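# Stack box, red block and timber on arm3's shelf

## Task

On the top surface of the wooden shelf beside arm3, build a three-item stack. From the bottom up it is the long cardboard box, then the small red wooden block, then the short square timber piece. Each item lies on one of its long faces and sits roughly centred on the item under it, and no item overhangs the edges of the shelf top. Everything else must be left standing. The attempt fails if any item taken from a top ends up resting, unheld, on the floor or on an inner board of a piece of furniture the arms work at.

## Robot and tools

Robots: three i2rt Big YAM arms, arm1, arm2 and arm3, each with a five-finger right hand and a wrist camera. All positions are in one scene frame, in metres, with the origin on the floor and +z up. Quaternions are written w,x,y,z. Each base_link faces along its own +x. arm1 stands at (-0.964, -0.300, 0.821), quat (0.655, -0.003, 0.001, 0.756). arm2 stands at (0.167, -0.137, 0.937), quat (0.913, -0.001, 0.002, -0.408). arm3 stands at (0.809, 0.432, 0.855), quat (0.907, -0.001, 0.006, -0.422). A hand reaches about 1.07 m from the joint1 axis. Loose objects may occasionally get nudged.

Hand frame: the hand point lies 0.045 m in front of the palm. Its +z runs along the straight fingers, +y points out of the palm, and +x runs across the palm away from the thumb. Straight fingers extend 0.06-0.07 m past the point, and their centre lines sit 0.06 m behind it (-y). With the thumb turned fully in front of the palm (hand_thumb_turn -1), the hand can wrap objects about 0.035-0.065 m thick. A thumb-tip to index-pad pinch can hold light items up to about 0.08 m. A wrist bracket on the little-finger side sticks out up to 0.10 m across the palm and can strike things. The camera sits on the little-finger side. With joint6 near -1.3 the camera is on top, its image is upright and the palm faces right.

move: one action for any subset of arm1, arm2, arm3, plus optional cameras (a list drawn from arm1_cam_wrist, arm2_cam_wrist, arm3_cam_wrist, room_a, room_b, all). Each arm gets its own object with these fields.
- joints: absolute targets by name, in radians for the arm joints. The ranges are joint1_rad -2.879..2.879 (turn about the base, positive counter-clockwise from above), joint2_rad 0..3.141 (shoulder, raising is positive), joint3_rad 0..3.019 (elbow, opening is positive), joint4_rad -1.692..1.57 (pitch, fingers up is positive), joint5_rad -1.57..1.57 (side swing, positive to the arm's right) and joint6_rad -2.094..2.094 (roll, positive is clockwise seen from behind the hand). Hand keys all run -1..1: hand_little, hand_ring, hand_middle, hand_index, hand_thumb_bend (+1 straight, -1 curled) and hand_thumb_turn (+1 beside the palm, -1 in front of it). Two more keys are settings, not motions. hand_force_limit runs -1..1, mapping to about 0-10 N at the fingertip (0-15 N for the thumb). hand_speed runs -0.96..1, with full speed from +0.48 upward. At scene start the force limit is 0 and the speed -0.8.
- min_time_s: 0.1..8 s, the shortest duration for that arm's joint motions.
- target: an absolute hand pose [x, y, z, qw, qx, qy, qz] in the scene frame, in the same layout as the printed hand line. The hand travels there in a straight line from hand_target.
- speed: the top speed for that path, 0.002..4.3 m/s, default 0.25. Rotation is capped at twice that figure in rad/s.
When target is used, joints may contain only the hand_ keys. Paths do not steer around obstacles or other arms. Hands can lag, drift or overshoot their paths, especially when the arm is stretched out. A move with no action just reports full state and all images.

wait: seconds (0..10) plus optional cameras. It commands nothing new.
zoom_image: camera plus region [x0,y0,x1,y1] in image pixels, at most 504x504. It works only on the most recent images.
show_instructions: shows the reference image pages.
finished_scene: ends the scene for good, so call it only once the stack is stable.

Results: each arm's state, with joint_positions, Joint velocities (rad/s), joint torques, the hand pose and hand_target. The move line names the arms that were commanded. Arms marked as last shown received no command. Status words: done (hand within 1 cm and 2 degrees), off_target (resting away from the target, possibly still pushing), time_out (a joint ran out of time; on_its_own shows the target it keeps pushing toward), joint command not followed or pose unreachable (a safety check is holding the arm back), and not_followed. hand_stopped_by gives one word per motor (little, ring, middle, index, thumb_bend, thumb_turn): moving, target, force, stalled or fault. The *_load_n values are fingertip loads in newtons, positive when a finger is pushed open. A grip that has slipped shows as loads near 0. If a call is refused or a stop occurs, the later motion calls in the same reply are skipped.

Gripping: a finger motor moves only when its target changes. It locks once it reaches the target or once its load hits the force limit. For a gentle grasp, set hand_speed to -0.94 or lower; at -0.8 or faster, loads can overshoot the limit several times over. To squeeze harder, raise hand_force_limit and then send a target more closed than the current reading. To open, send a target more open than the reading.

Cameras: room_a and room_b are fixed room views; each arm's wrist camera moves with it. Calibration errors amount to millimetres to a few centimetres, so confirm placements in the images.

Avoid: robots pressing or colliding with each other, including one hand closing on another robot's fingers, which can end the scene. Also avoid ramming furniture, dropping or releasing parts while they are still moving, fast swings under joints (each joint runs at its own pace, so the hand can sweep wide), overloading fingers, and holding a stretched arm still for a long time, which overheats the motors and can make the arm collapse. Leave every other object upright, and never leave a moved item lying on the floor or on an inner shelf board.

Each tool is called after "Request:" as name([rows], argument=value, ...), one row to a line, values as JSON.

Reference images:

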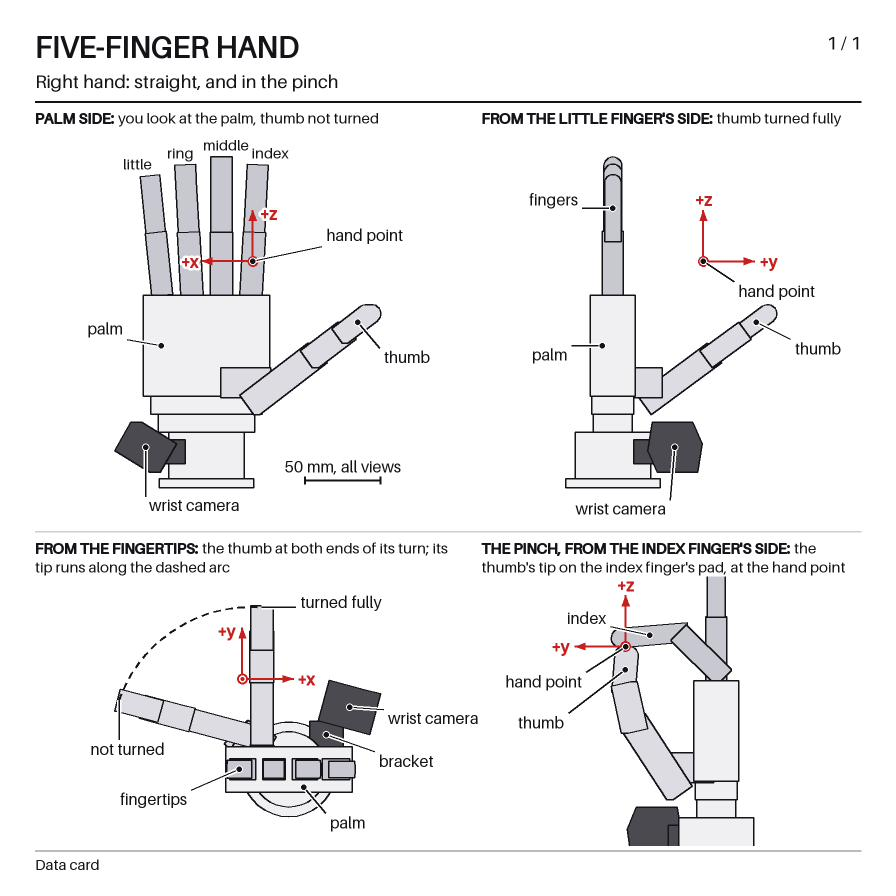

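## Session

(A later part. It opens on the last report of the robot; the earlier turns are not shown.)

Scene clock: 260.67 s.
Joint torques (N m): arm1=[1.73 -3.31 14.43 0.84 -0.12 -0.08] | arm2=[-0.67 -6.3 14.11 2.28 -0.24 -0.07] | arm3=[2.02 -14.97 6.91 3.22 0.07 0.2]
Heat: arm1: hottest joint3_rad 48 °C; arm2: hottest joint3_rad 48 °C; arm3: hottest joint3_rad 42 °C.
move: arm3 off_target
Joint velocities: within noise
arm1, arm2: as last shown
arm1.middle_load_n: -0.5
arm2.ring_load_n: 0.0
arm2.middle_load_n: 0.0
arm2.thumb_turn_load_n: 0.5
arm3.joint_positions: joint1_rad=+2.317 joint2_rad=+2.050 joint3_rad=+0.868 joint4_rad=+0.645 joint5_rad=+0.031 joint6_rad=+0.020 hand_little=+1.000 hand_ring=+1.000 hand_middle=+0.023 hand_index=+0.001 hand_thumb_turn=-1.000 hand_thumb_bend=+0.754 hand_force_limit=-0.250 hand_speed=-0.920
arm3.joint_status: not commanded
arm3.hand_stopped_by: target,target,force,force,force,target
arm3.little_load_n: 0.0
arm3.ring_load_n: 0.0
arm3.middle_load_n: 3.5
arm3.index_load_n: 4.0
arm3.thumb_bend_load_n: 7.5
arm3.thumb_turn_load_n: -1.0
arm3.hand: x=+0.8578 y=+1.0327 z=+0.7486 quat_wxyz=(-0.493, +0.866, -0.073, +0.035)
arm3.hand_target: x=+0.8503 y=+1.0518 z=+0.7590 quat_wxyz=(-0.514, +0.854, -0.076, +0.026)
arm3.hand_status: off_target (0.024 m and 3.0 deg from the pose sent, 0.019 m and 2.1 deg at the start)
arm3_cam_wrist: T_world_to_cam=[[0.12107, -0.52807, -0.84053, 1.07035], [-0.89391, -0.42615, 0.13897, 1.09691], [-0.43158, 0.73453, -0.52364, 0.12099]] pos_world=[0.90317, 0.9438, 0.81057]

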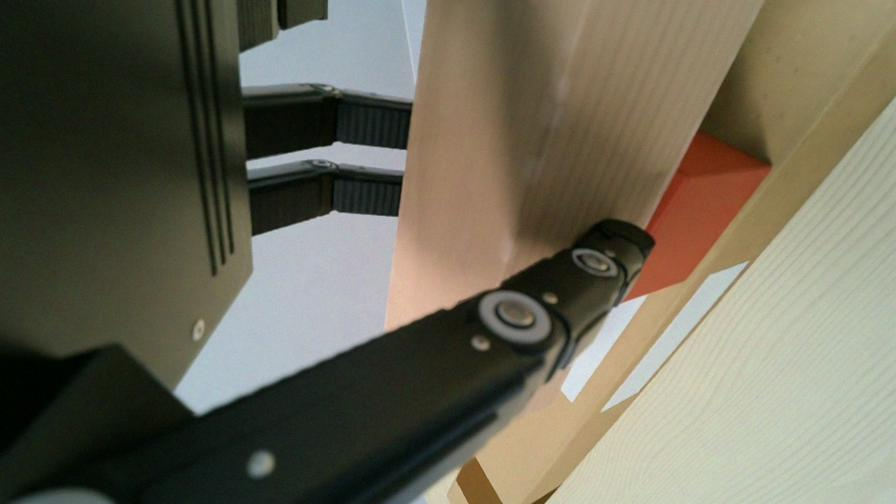

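Request:
move(arm3={"target":[0.850,1.050,0.752,0.5147,-0.8538,0.0760,-0.0259],"speed":0.05})

Request:
move(arm3={"target":[0.850,1.040,0.749,0.5147,-0.8538,0.0760,-0.0259],"speed":0.04}, cameras=["arm3_cam_wrist"])

Request:
zoom_image(camera="arm3_cam_wrist", region=[550, 80, 850, 380])

Scene clock: 262.20 s.
Joint torques (N m): arm1=[1.73 -3.37 14.42 0.84 -0.12 -0.08] | arm2=[-0.91 -6.01 13.94 2.25 -0.26 -0.08] | arm3=[1.96 -14.27 6.49 3.07 0.04 0.19]
Heat: arm1: hottest joint3_rad 48 °C; arm2: hottest joint3_rad 48 °C; arm3: hottest joint3_rad 42 °C.
move: arm3 off_target
Joint velocities: within noise
arm1, arm2: as last shown
arm1.middle_load_n: 0.0
arm2.thumb_turn_load_n: 0.0
arm3.joint_positions: joint1_rad=+2.317 joint2_rad=+2.059 joint3_rad=+0.868 joint4_rad=+0.671 joint5_rad=+0.031 joint6_rad=+0.029 hand_little=+1.000 hand_ring=+1.000 hand_middle=+0.023 hand_index=+0.001 hand_thumb_turn=-1.000 hand_thumb_bend=+0.754 hand_force_limit=-0.250 hand_speed=-0.920
arm3.joint_status: not commanded
arm3.hand_stopped_by: target,target,force,force,force,target
arm3.little_load_n: -0.5
arm3.ring_load_n: -0.5
arm3.middle_load_n: 3.5
arm3.index_load_n: 4.5
arm3.thumb_bend_load_n: 7.0
arm3.thumb_turn_load_n: -1.5
arm3.hand: x=+0.8576 y=+1.0356 z=+0.7488 quat_wxyz=(-0.501, +0.861, -0.077, +0.033)
arm3.hand_target: x=+0.8496 y=+1.0498 z=+0.7526 quat_wxyz=(-0.515, +0.853, -0.079, +0.024)
arm3.hand_status: off_target (0.017 m and 2.0 deg from the pose sent, 0.019 m and 3.0 deg at the start)
pictures: none

Scene clock: 263.17 s.
Joint torques (N m): arm1=[1.73 -3.37 14.42 0.84 -0.11 -0.08] | arm2=[-0.32 -6.24 14.08 2.21 -0.27 -0.07] | arm3=[1.73 -14.86 4.44 3.23 -0.03 0.1]
Heat: arm1: hottest joint3_rad 48 °C; arm2: hottest joint3_rad 48 °C; arm3: hottest joint3_rad 42 °C.
move: arm3 done
Joint velocities: within noise
arm1, arm2: as last shown
arm3.joint_positions: joint1_rad=+2.317 joint2_rad=+2.064 joint3_rad=+0.866 joint4_rad=+0.691 joint5_rad=+0.031 joint6_rad=+0.021 hand_little=+1.000 hand_ring=+1.000 hand_middle=+0.023 hand_index=+0.001 hand_thumb_turn=-1.000 hand_thumb_bend=+0.754 hand_force_limit=-0.250 hand_speed=-0.920
arm3.joint_status: not commanded
arm3.hand_stopped_by: target,target,force,force,force,target
arm3.little_load_n: 0.0
arm3.ring_load_n: 0.0
arm3.middle_load_n: 3.5
arm3.index_load_n: 4.5
arm3.thumb_bend_load_n: 7.5
arm3.thumb_turn_load_n: -1.0
arm3.hand: x=+0.8583 y=+1.0372 z=+0.7495 quat_wxyz=(-0.507, +0.858, -0.074, +0.035)
arm3.hand_target: x=+0.8506 y=+1.0396 z=+0.7488 quat_wxyz=(-0.514, +0.854, -0.073, +0.028)
arm3.hand_status: done (0.009 m and 1.5 deg from the pose sent, 0.009 m and 2.0 deg at the start)
arm3_cam_wrist: T_world_to_cam=[[0.12261, -0.50224, -0.85599, 1.05679], [-0.89472, -0.42916, 0.12365, 1.11437], [-0.42946, 0.75071, -0.50199, 0.08357]] pos_world=[0.90337, 0.94627, 0.80876]

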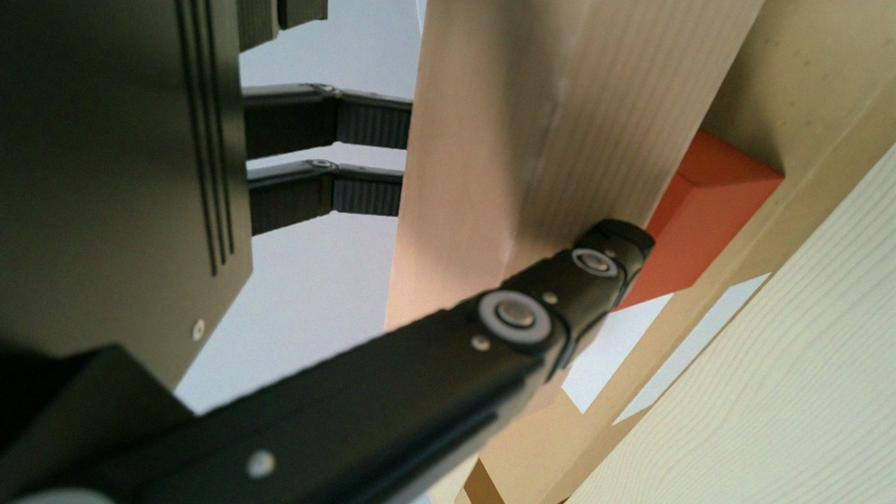

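Scaled by 1.680.

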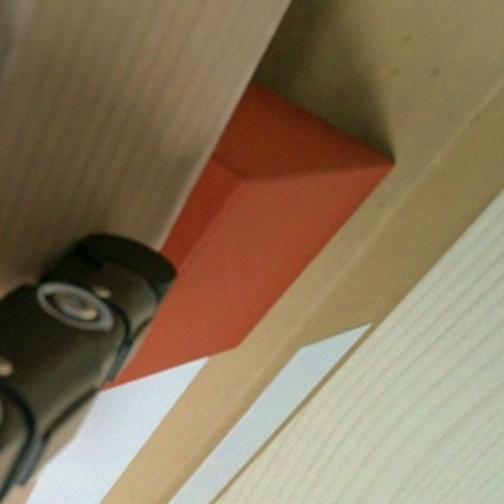

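Request:
move(arm3={"target":[0.850,1.027,0.749,0.5147,-0.8538,0.0760,-0.0259],"speed":0.04}, cameras=["arm3_cam_wrist"])

Request:
zoom_image(camera="arm3_cam_wrist", region=[550, 80, 850, 380])

Scene clock: 264.83 s.
Joint torques (N m): arm1=[1.73 -3.37 14.43 0.84 -0.12 -0.08] | arm2=[-1.03 -6.3 14.16 2.22 -0.23 -0.06] | arm3=[1.38 -15.79 3.47 2.55 -0.04 0.16]
Heat: arm1: hottest joint3_rad 48 °C; arm2: hottest joint3_rad 48 °C; arm3: hottest joint3_rad 42 °C.
move: arm3 done
Joint velocities: within noise
arm1, arm2: as last shown
arm1.little_load_n: -0.5
arm3.joint_positions: joint1_rad=+2.317 joint2_rad=+2.064 joint3_rad=+0.837 joint4_rad=+0.733 joint5_rad=+0.028 joint6_rad=+0.029 hand_little=+1.000 hand_ring=+1.000 hand_middle=+0.023 hand_index=+0.001 hand_thumb_turn=-1.000 hand_thumb_bend=+0.754 hand_force_limit=-0.250 hand_speed=-0.920
arm3.joint_status: not commanded
arm3.hand_stopped_by: target,target,force,force,force,target
arm3.little_load_n: 0.0
arm3.ring_load_n: 0.0
arm3.middle_load_n: 4.0
arm3.index_load_n: 4.5
arm3.thumb_bend_load_n: 7.0
arm3.thumb_turn_load_n: -1.5
arm3.hand: x=+0.8562 y=+1.0292 z=+0.7484 quat_wxyz=(-0.512, +0.855, -0.076, +0.032)
arm3.hand_target: x=+0.8495 y=+1.0269 z=+0.7489 quat_wxyz=(-0.514, +0.854, -0.079, +0.024)
arm3.hand_status: done (0.007 m and 0.7 deg from the pose sent, 0.013 m and 1.5 deg at the start)
arm3_cam_wrist: T_world_to_cam=[[0.11637, -0.4908, -0.86347, 1.05133], [-0.89437, -0.42986, 0.1238, 1.10955], [-0.43193, 0.75785, -0.48898, 0.07308]] pos_world=[0.90157, 0.93756, 0.80615]

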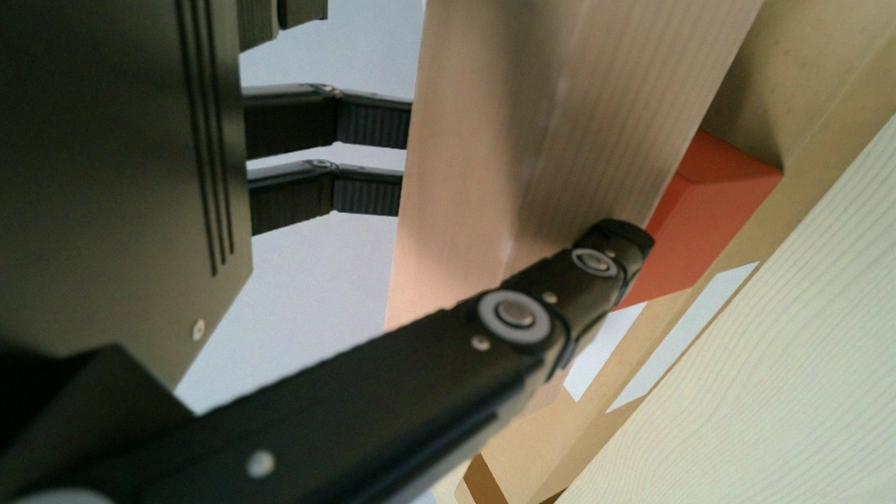

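Scaled by 1.680.

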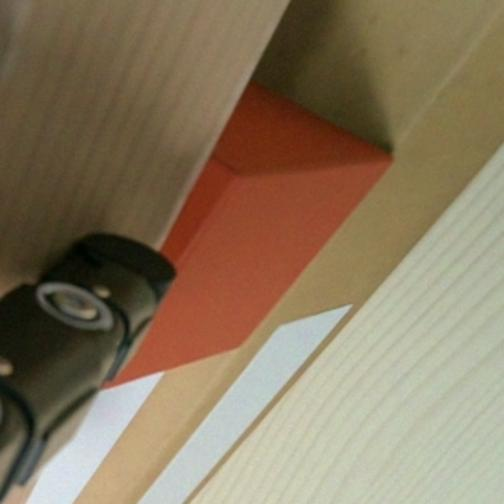

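Request:
move(arm3={"target":[0.851,1.019,0.749,0.5147,-0.8538,0.0760,-0.0259],"speed":0.04}, cameras=["arm3_cam_wrist"])

Request:
zoom_image(camera="arm3_cam_wrist", region=[550, 80, 850, 380])

Scene clock: 266.27 s.
Joint torques (N m): arm1=[1.73 -3.31 14.42 0.84 -0.12 -0.08] | arm2=[-0.73 -6.48 13.91 2.3 -0.26 -0.09] | arm3=[1.14 -15.5 3.44 2.61 -0.05 0.07]
Heat: arm1: hottest joint3_rad 48 °C; arm2: hottest joint3_rad 48 °C; arm3: hottest joint3_rad 42 °C.
move: arm3 done
Joint velocities: within noise
arm1, arm2: as last shown
arm1.little_load_n: 0.0
arm3.joint_positions: joint1_rad=+2.317 joint2_rad=+2.056 joint3_rad=+0.814 joint4_rad=+0.748 joint5_rad=+0.025 joint6_rad=+0.029 hand_little=+1.000 hand_ring=+1.000 hand_middle=+0.023 hand_index=+0.001 hand_thumb_turn=-1.000 hand_thumb_bend=+0.754 hand_force_limit=-0.250 hand_speed=-0.920
arm3.joint_status: not commanded
arm3.hand_stopped_by: target,target,force,force,force,target
arm3.little_load_n: 0.0
arm3.ring_load_n: 0.0
arm3.middle_load_n: 4.0
arm3.index_load_n: 4.5
arm3.thumb_bend_load_n: 6.5
arm3.thumb_turn_load_n: -1.5
arm3.hand: x=+0.8546 y=+1.0214 z=+0.7483 quat_wxyz=(-0.512, +0.855, -0.075, +0.030)
arm3.hand_target: x=+0.8511 y=+1.0194 z=+0.7494 quat_wxyz=(-0.515, +0.853, -0.076, +0.026)
arm3.hand_status: done (0.004 m and 0.6 deg from the pose sent, 0.011 m and 0.7 deg at the start)
arm3_cam_wrist: T_world_to_cam=[[0.11644, -0.49032, -0.86373, 1.04731], [-0.89304, -0.43227, 0.125, 1.10517], [-0.43465, 0.75679, -0.4882, 0.08111]] pos_world=[0.90027, 0.92986, 0.80605]

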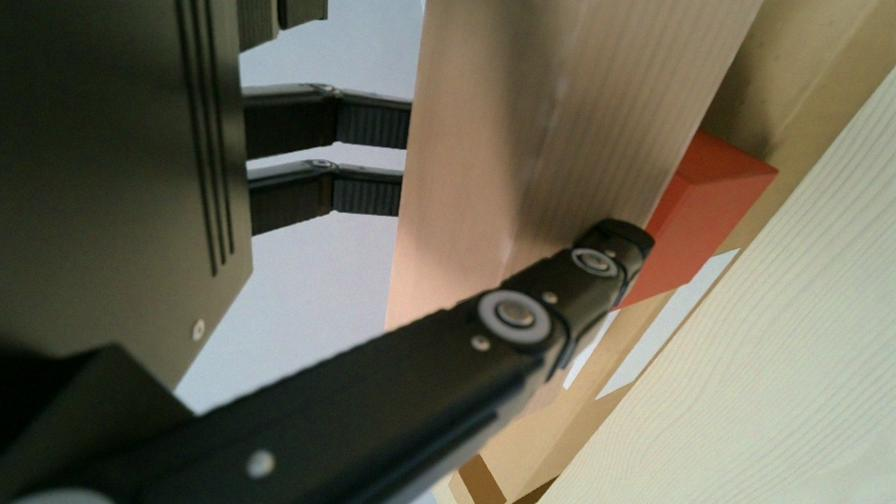

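Scaled by 1.680.

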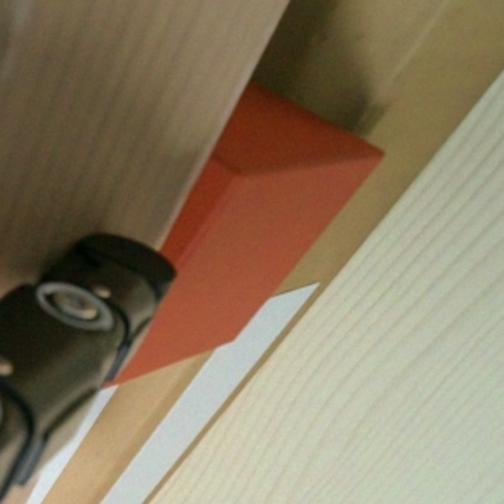

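Request:
move(arm3={"target":[0.850,1.030,0.753,0.5147,-0.8538,0.0760,-0.0259],"speed":0.04})

Scene clock: 268.43 s.
Joint torques (N m): arm1=[1.73 -3.31 14.43 0.84 -0.12 -0.08] | arm2=[-0.44 -6.12 14.04 2.3 -0.24 -0.11] | arm3=[1.55 -15.62 5.68 1.29 0.13 0.09]
Heat: arm1: hottest joint3_rad 48 °C; arm2: hottest joint3_rad 48 °C; arm3: hottest joint3_rad 41 °C.
move: arm3 done
Joint velocities: within noise
arm1, arm2: as last shown
arm3.joint_positions: joint1_rad=+2.317 joint2_rad=+2.056 joint3_rad=+0.816 joint4_rad=+0.748 joint5_rad=+0.025 joint6_rad=+0.027 hand_little=+1.000 hand_ring=+1.000 hand_middle=+0.023 hand_index=+0.001 hand_thumb_turn=-1.000 hand_thumb_bend=+0.754 hand_force_limit=-0.250 hand_speed=-0.920
arm3.joint_status: not commanded
arm3.hand_stopped_by: target,target,force,force,force,target
arm3.little_load_n: -0.5
arm3.ring_load_n: 0.0
arm3.middle_load_n: 4.0
arm3.index_load_n: 4.5
arm3.thumb_bend_load_n: 7.0
arm3.thumb_turn_load_n: -1.5
arm3.hand: x=+0.8548 y=+1.0222 z=+0.7488 quat_wxyz=(-0.513, +0.855, -0.075, +0.031)
arm3.hand_target: x=+0.8502 y=+1.0302 z=+0.7532 quat_wxyz=(-0.515, +0.854, -0.075, +0.026)
arm3.hand_status: done (0.010 m and 0.6 deg from the pose sent, 0.011 m and 0.6 deg at the start)
pictures: none

Request:
move(arm3={"joints":{"hand_speed":-0.88,"hand_index":0.5,"hand_middle":0.5,"hand_thumb_bend":1.0}}, cameras=["arm3_cam_wrist","room_a","room_b"])

Request:
zoom_image(camera="arm3_cam_wrist", region=[500, 30, 850, 380])

Request:
zoom_image(camera="room_b", region=[555, 155, 595, 195])

Scene clock: 270.63 s.
Joint torques (N m): arm1=[1.67 -3.37 14.43 0.84 -0.12 -0.08] | arm2=[-0.5 -6.12 13.96 2.19 -0.24 -0.09] | arm3=[1.67 -15.56 5.68 1.47 0.13 0.1]
Heat: arm1: hottest joint3_rad 48 °C; arm2: hottest joint3_rad 48 °C; arm3: hottest joint3_rad 41 °C.
move: arm3 done
Joint velocities: within noise
arm1, arm2: as last shown
arm1.little_load_n: -0.5
arm3.joint_positions: joint1_rad=+2.317 joint2_rad=+2.056 joint3_rad=+0.816 joint4_rad=+0.743 joint5_rad=+0.025 joint6_rad=+0.029 hand_little=+1.000 hand_ring=+1.000 hand_middle=+0.500 hand_index=+0.500 hand_thumb_turn=-1.000 hand_thumb_bend=+1.000 hand_force_limit=-0.250 hand_speed=-0.880
arm3.joint_status: all done
arm3.hand_stopped_by: target,target,target,target,target,target
arm3.little_load_n: 0.0
arm3.ring_load_n: 0.0
arm3.middle_load_n: 0.0
arm3.index_load_n: 0.0
arm3.thumb_bend_load_n: 0.0
arm3.thumb_turn_load_n: 0.0
arm3.hand: x=+0.8546 y=+1.0214 z=+0.7478 quat_wxyz=(-0.511, +0.856, -0.075, +0.030)
arm3.hand_target: x=+0.8501 y=+1.0302 z=+0.7532 quat_wxyz=(-0.515, +0.854, -0.076, +0.026)
arm3.hand_status: not commanded
arm3_cam_wrist: T_world_to_cam=[[0.11618, -0.49297, -0.86226, 1.04875], [-0.89297, -0.43193, 0.12663, 1.1036], [-0.43486, 0.75526, -0.49039, 0.08423]] pos_world=[0.90027, 0.93007, 0.80585]

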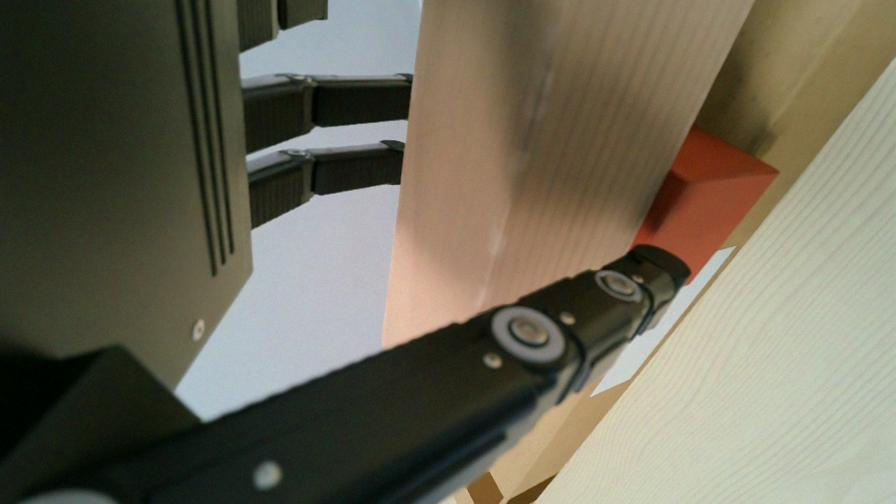

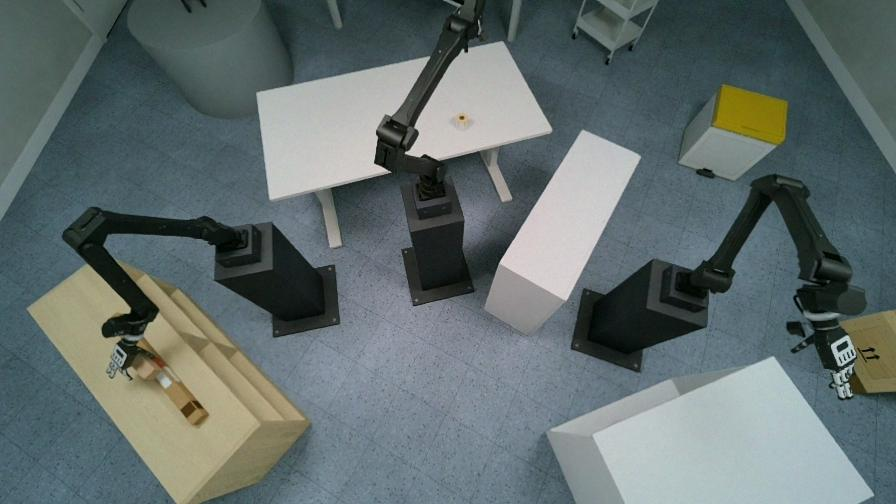

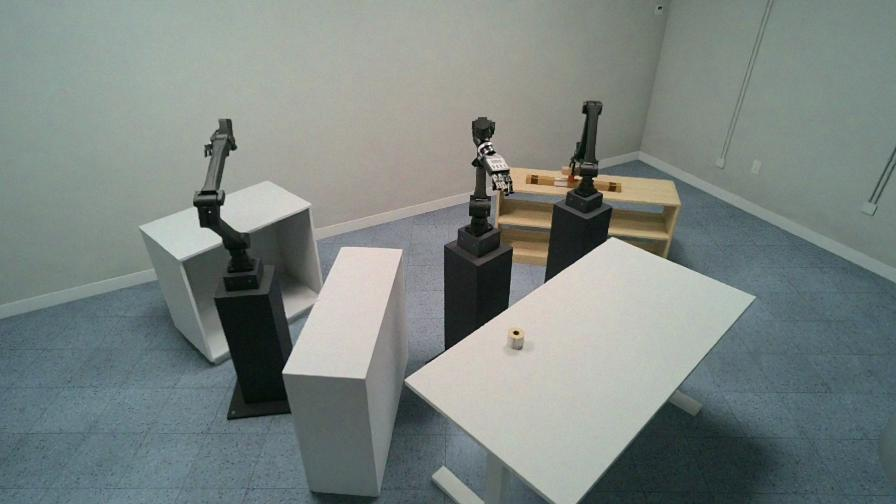

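Scaled by 1.440.

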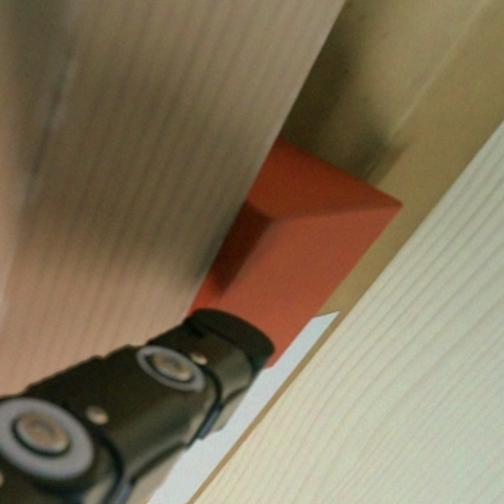

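Scaled by 12.600.

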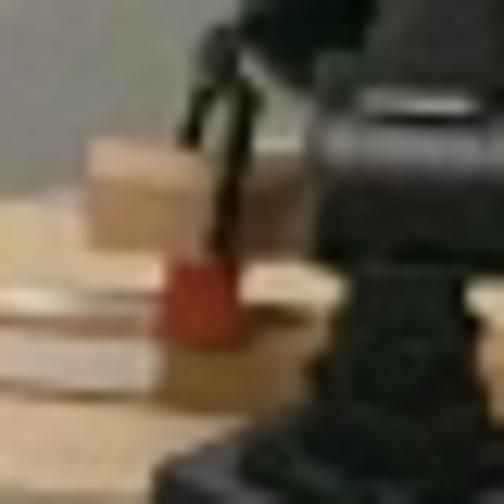

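Request:
move(arm3={"target":[0.850,1.027,0.795,0.5147,-0.8538,0.0760,-0.0259],"speed":0.06}, cameras=["arm3_cam_wrist"])

Scene clock: 272.67 s.
Joint torques (N m): arm1=[1.73 -3.31 14.42 0.84 -0.12 -0.08] | arm2=[-1.14 -5.71 14.13 2.36 -0.24 -0.07] | arm3=[1.55 -15.74 5 1.5 0.14 0.09]
Heat: arm1: hottest joint3_rad 48 °C; arm2: hottest joint3_rad 48 °C; arm3: hottest joint3_rad 41 °C.
move: arm3 done
Joint velocities: within noise
arm1.joint_positions: joint1_rad=-0.015 joint2_rad=+0.803 joint3_rad=+1.146 joint4_rad=-0.786 joint5_rad=-0.675 joint6_rad=-0.468 hand_little=+1.000 hand_ring=+1.000 hand_middle=+0.500 hand_index=+0.500 hand_thumb_turn=-1.000 hand_thumb_bend=+1.000 hand_force_limit=-0.300 hand_speed=-0.850
arm1.joint_status: not commanded
arm1.hand_stopped_by: target,target,target,target,target,target
arm1.little_load_n: 0.0
arm1.ring_load_n: 0.0
arm1.middle_load_n: 0.0
arm1.index_load_n: 0.0
arm1.thumb_bend_load_n: 0.0
arm1.thumb_turn_load_n: 0.0
arm1.hand: x=-1.1294 y=+0.0260 z=+1.2389 quat_wxyz=(-0.542, +0.713, +0.404, -0.190)
arm1.hand_target: x=-1.1333 y=+0.0219 z=+1.2663 quat_wxyz=(-0.557, +0.697, +0.412, -0.185)
arm1.hand_status: not commanded
arm2.joint_positions: joint1_rad=-0.791 joint2_rad=+0.903 joint3_rad=+1.250 joint4_rad=-0.789 joint5_rad=-0.454 joint6_rad=-0.247 hand_little=+1.000 hand_ring=+1.000 hand_middle=+0.500 hand_index=+0.500 hand_thumb_turn=-1.000 hand_thumb_bend=+1.000 hand_force_limit=-0.300 hand_speed=-0.850
arm2.joint_status: not commanded
arm2.hand_stopped_by: target,target,target,target,target,target
arm2.little_load_n: 0.0
arm2.ring_load_n: 0.0
arm2.middle_load_n: 0.0
arm2.index_load_n: 0.0
arm2.thumb_bend_load_n: 0.0
arm2.thumb_turn_load_n: 0.0
arm2.hand: x=+0.2425 y=-0.5324 z=+1.3739 quat_wxyz=(-0.107, +0.197, -0.809, +0.544)
arm2.hand_target: x=+0.2392 y=-0.5307 z=+1.4004 quat_wxyz=(-0.098, +0.199, -0.797, +0.561)
arm2.hand_status: not commanded
arm3.joint_positions: joint1_rad=+2.317 joint2_rad=+1.939 joint3_rad=+0.816 joint4_rad=+0.641 joint5_rad=+0.025 joint6_rad=+0.029 hand_little=+1.000 hand_ring=+1.000 hand_middle=+0.500 hand_index=+0.500 hand_thumb_turn=-1.000 hand_thumb_bend=+1.000 hand_force_limit=-0.250 hand_speed=-0.880
arm3.joint_status: not commanded
arm3.hand_stopped_by: target,target,target,target,target,target
arm3.little_load_n: -0.5
arm3.ring_load_n: 0.0
arm3.middle_load_n: -0.5
arm3.index_load_n: 0.0
arm3.thumb_bend_load_n: 0.0
arm3.thumb_turn_load_n: 0.0
arm3.hand: x=+0.8560 y=+1.0280 z=+0.7931 quat_wxyz=(-0.517, +0.852, -0.075, +0.031)
arm3.hand_target: x=+0.8502 y=+1.0275 z=+0.7950 quat_wxyz=(-0.515, +0.854, -0.076, +0.026)
arm3.hand_status: done (0.006 m and 0.6 deg from the pose sent, 0.048 m and 0.7 deg at the start)
arm3_cam_wrist: T_world_to_cam=[[0.11759, -0.48113, -0.86873, 1.08253], [-0.89324, -0.4335, 0.11917, 1.10973], [-0.43393, 0.76197, -0.48074, 0.08668]] pos_world=[0.90157, 0.93585, 0.84985]

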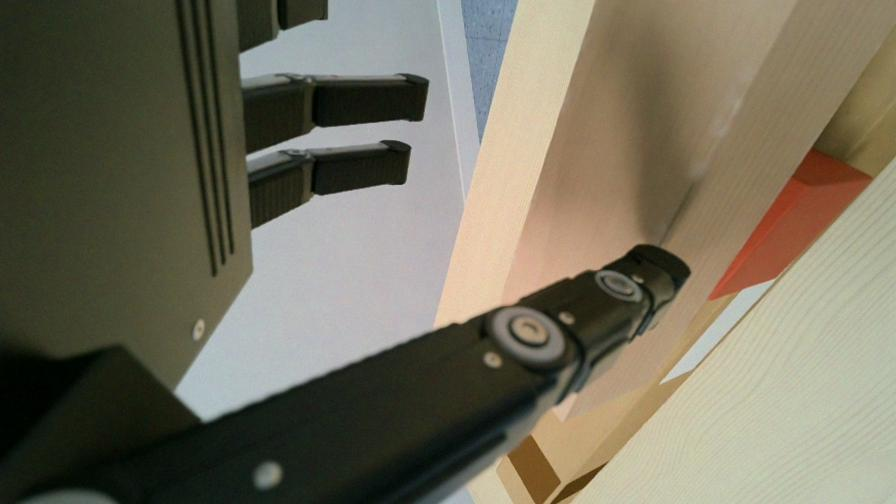

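Request:
move(arm3={"target":[0.850,1.010,0.90,0.5147,-0.8538,0.0760,-0.0259],"speed":0.12}, cameras=["arm3_cam_wrist","room_a","room_b"])

Request:
zoom_image(camera="arm3_cam_wrist", region=[440, 0, 896, 504])

Request:
zoom_image(camera="room_a", region=[100, 320, 220, 430])

Request:
zoom_image(camera="room_b", region=[520, 140, 640, 210])

Scene clock: 274.60 s.
Joint torques (N m): arm1=[1.73 -3.31 14.42 0.83 -0.12 -0.08] | arm2=[-1.38 -6.01 13.97 2.25 -0.22 -0.12] | arm3=[1.44 -13.22 7.1 1.54 0.1 0.09]
Heat: arm1: hottest joint3_rad 48 °C; arm2: hottest joint3_rad 48 °C; arm3: hottest joint3_rad 41 °C.
move: arm3 done
Joint velocities: within noise
arm1, arm2: as last shown
arm1.ring_load_n: -0.5
arm1.thumb_bend_load_n: 0.5
arm2.index_load_n: -0.5
arm3.joint_positions: joint1_rad=+2.317 joint2_rad=+1.636 joint3_rad=+0.799 joint4_rad=+0.355 joint5_rad=+0.025 joint6_rad=+0.029 hand_little=+1.000 hand_ring=+1.000 hand_middle=+0.500 hand_index=+0.500 hand_thumb_turn=-1.000 hand_thumb_bend=+1.000 hand_force_limit=-0.250 hand_speed=-0.880
arm3.joint_status: not commanded
arm3.hand_stopped_by: target,target,target,target,target,target
arm3.little_load_n: 0.0
arm3.ring_load_n: 0.0
arm3.middle_load_n: 0.0
arm3.index_load_n: 0.0
arm3.thumb_bend_load_n: 0.0
arm3.thumb_turn_load_n: 0.0
arm3.hand: x=+0.8551 y=+1.0114 z=+0.8989 quat_wxyz=(-0.518, +0.852, -0.075, +0.031)
arm3.hand_target: x=+0.8501 y=+1.0108 z=+0.8998 quat_wxyz=(-0.515, +0.853, -0.076, +0.026)
arm3.hand_status: done (0.005 m and 0.7 deg from the pose sent, 0.109 m and 0.6 deg at the start)
arm3_cam_wrist: T_world_to_cam=[[0.11771, -0.47977, -0.86946, 1.16576], [-0.89328, -0.43363, 0.11834, 1.09014], [-0.4338, 0.76275, -0.47962, 0.14798]] pos_world=[0.90077, 0.91915, 0.95555]

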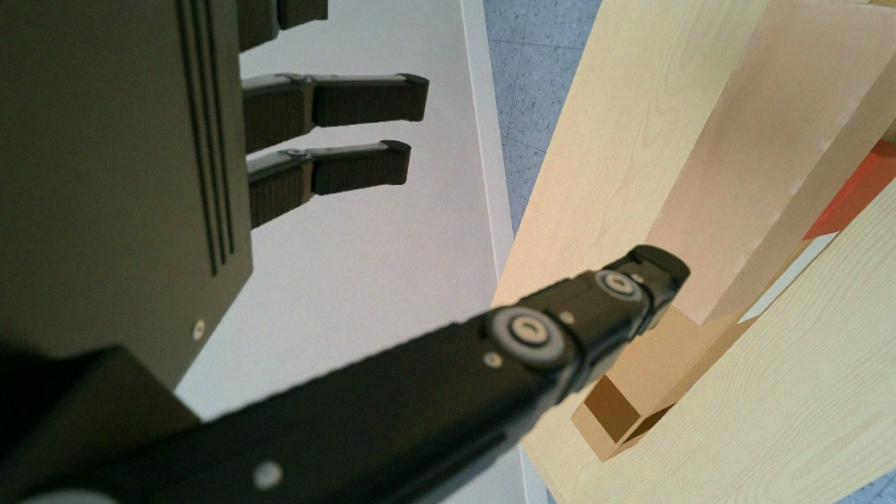

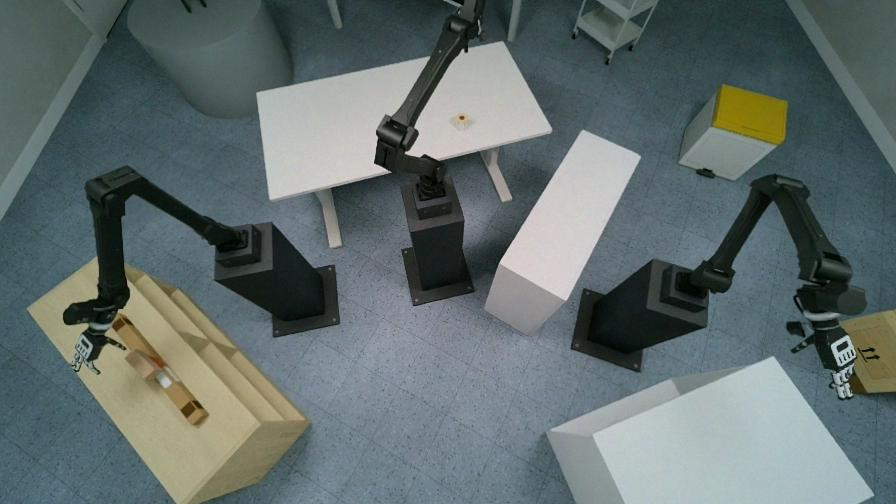

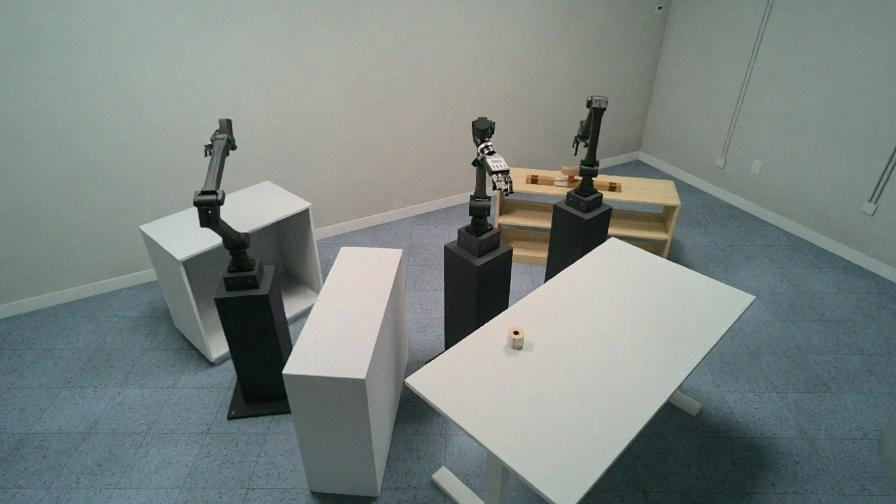

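Scaled by 1.000.

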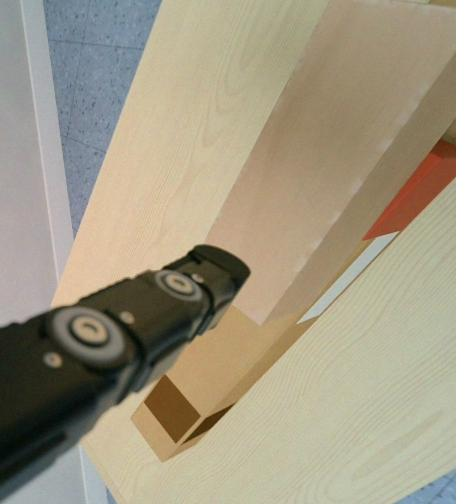

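Scaled by 4.200.

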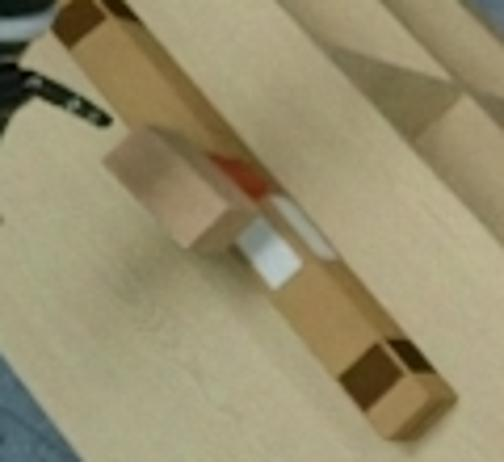

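Scaled by 4.200.

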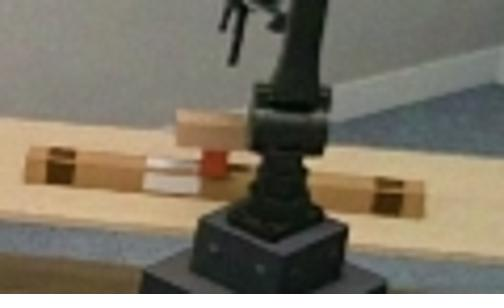

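Request:
move(arm3={"target":[0.94,0.92,0.92,0.5147,-0.8538,0.0760,-0.0259],"speed":0.2}, cameras=["arm3_cam_wrist","room_a","room_b"])

Request:
zoom_image(camera="arm3_cam_wrist", region=[440, 0, 896, 504])

Request:
zoom_image(camera="room_a", region=[120, 340, 200, 410])

Scene clock: 276.60 s.
Joint torques (N m): arm1=[1.73 -3.25 14.43 0.84 -0.12 -0.08] | arm2=[-0.79 -5.71 14.13 2.3 -0.26 -0.1] | arm3=[-0.15 -10.64 6.86 1.43 -0.16 -0.22]
Heat: arm1: hottest joint3_rad 48 °C; arm2: hottest joint3_rad 48 °C; arm3: hottest joint3_rad 41 °C.
move: arm3 done
Joint velocities: within noise
arm1, arm2: as last shown
arm1.ring_load_n: 0.0
arm1.middle_load_n: -0.5
arm1.thumb_bend_load_n: 0.0
arm2.index_load_n: 0.0
arm3.joint_positions: joint1_rad=+2.065 joint2_rad=+1.435 joint3_rad=+0.644 joint4_rad=+0.295 joint5_rad=-0.213 joint6_rad=-0.068 hand_little=+1.000 hand_ring=+1.000 hand_middle=+0.500 hand_index=+0.500 hand_thumb_turn=-1.000 hand_thumb_bend=+1.000 hand_force_limit=-0.250 hand_speed=-0.880
arm3.joint_status: not commanded
arm3.hand_stopped_by: target,target,target,target,target,target
arm3.little_load_n: 0.0
arm3.ring_load_n: 0.0
arm3.middle_load_n: 0.0
arm3.index_load_n: 0.0
arm3.thumb_bend_load_n: 0.0
arm3.thumb_turn_load_n: 0.0
arm3.hand: x=+0.9334 y=+0.9247 z=+0.9205 quat_wxyz=(-0.517, +0.852, -0.081, +0.018)
arm3.hand_target: x=+0.9383 y=+0.9193 z=+0.9197 quat_wxyz=(-0.514, +0.854, -0.077, +0.024)
arm3.hand_status: done (0.008 m and 1.1 deg from the pose sent, 0.126 m and 0.7 deg at the start)
arm3_cam_wrist: T_world_to_cam=[[0.09623, -0.47762, -0.87328, 1.15529], [-0.88829, -0.43705, 0.14115, 1.09734], [-0.44909, 0.76214, -0.46633, 0.26101]] pos_world=[0.98079, 0.83246, 0.97572]

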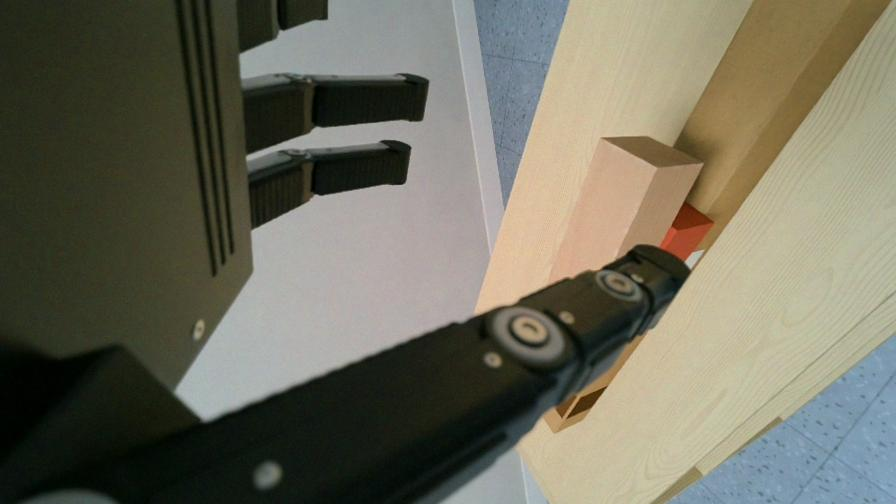

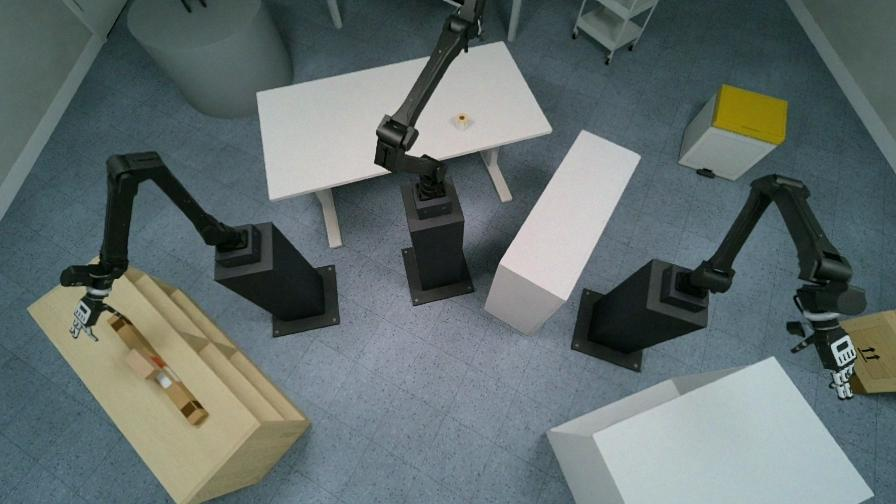

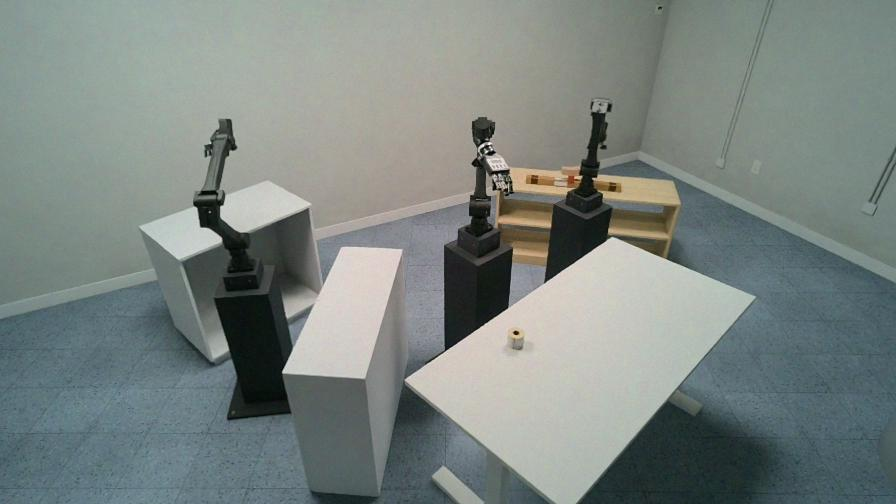

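Scaled by 1.000.

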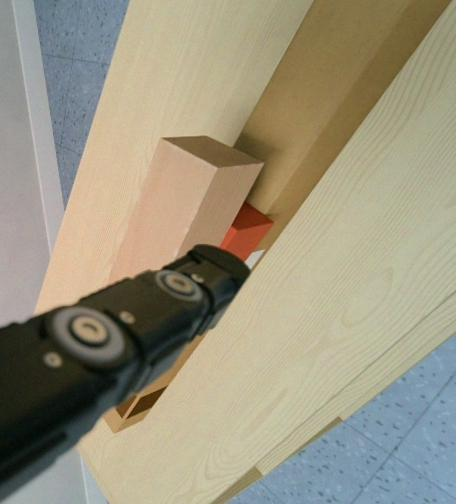

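Scaled by 6.300.

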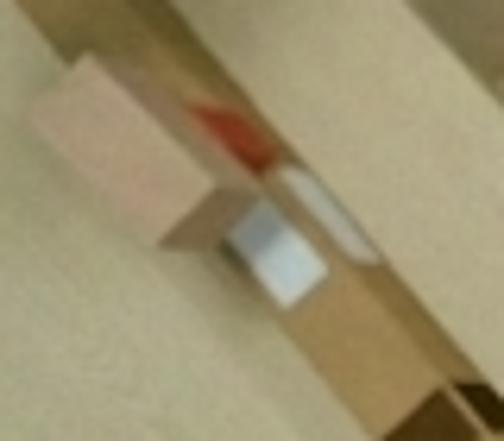

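Request:
zoom_image(camera="arm3_cam_wrist", region=[580, 60, 820, 300])

Scaled by 2.100.

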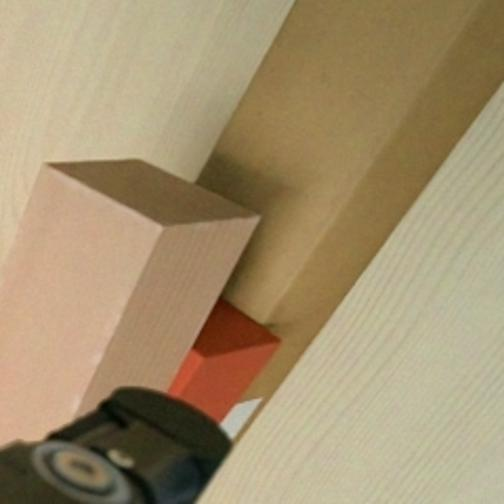

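Request:
finished_scene()

The scene is finished: the task was done.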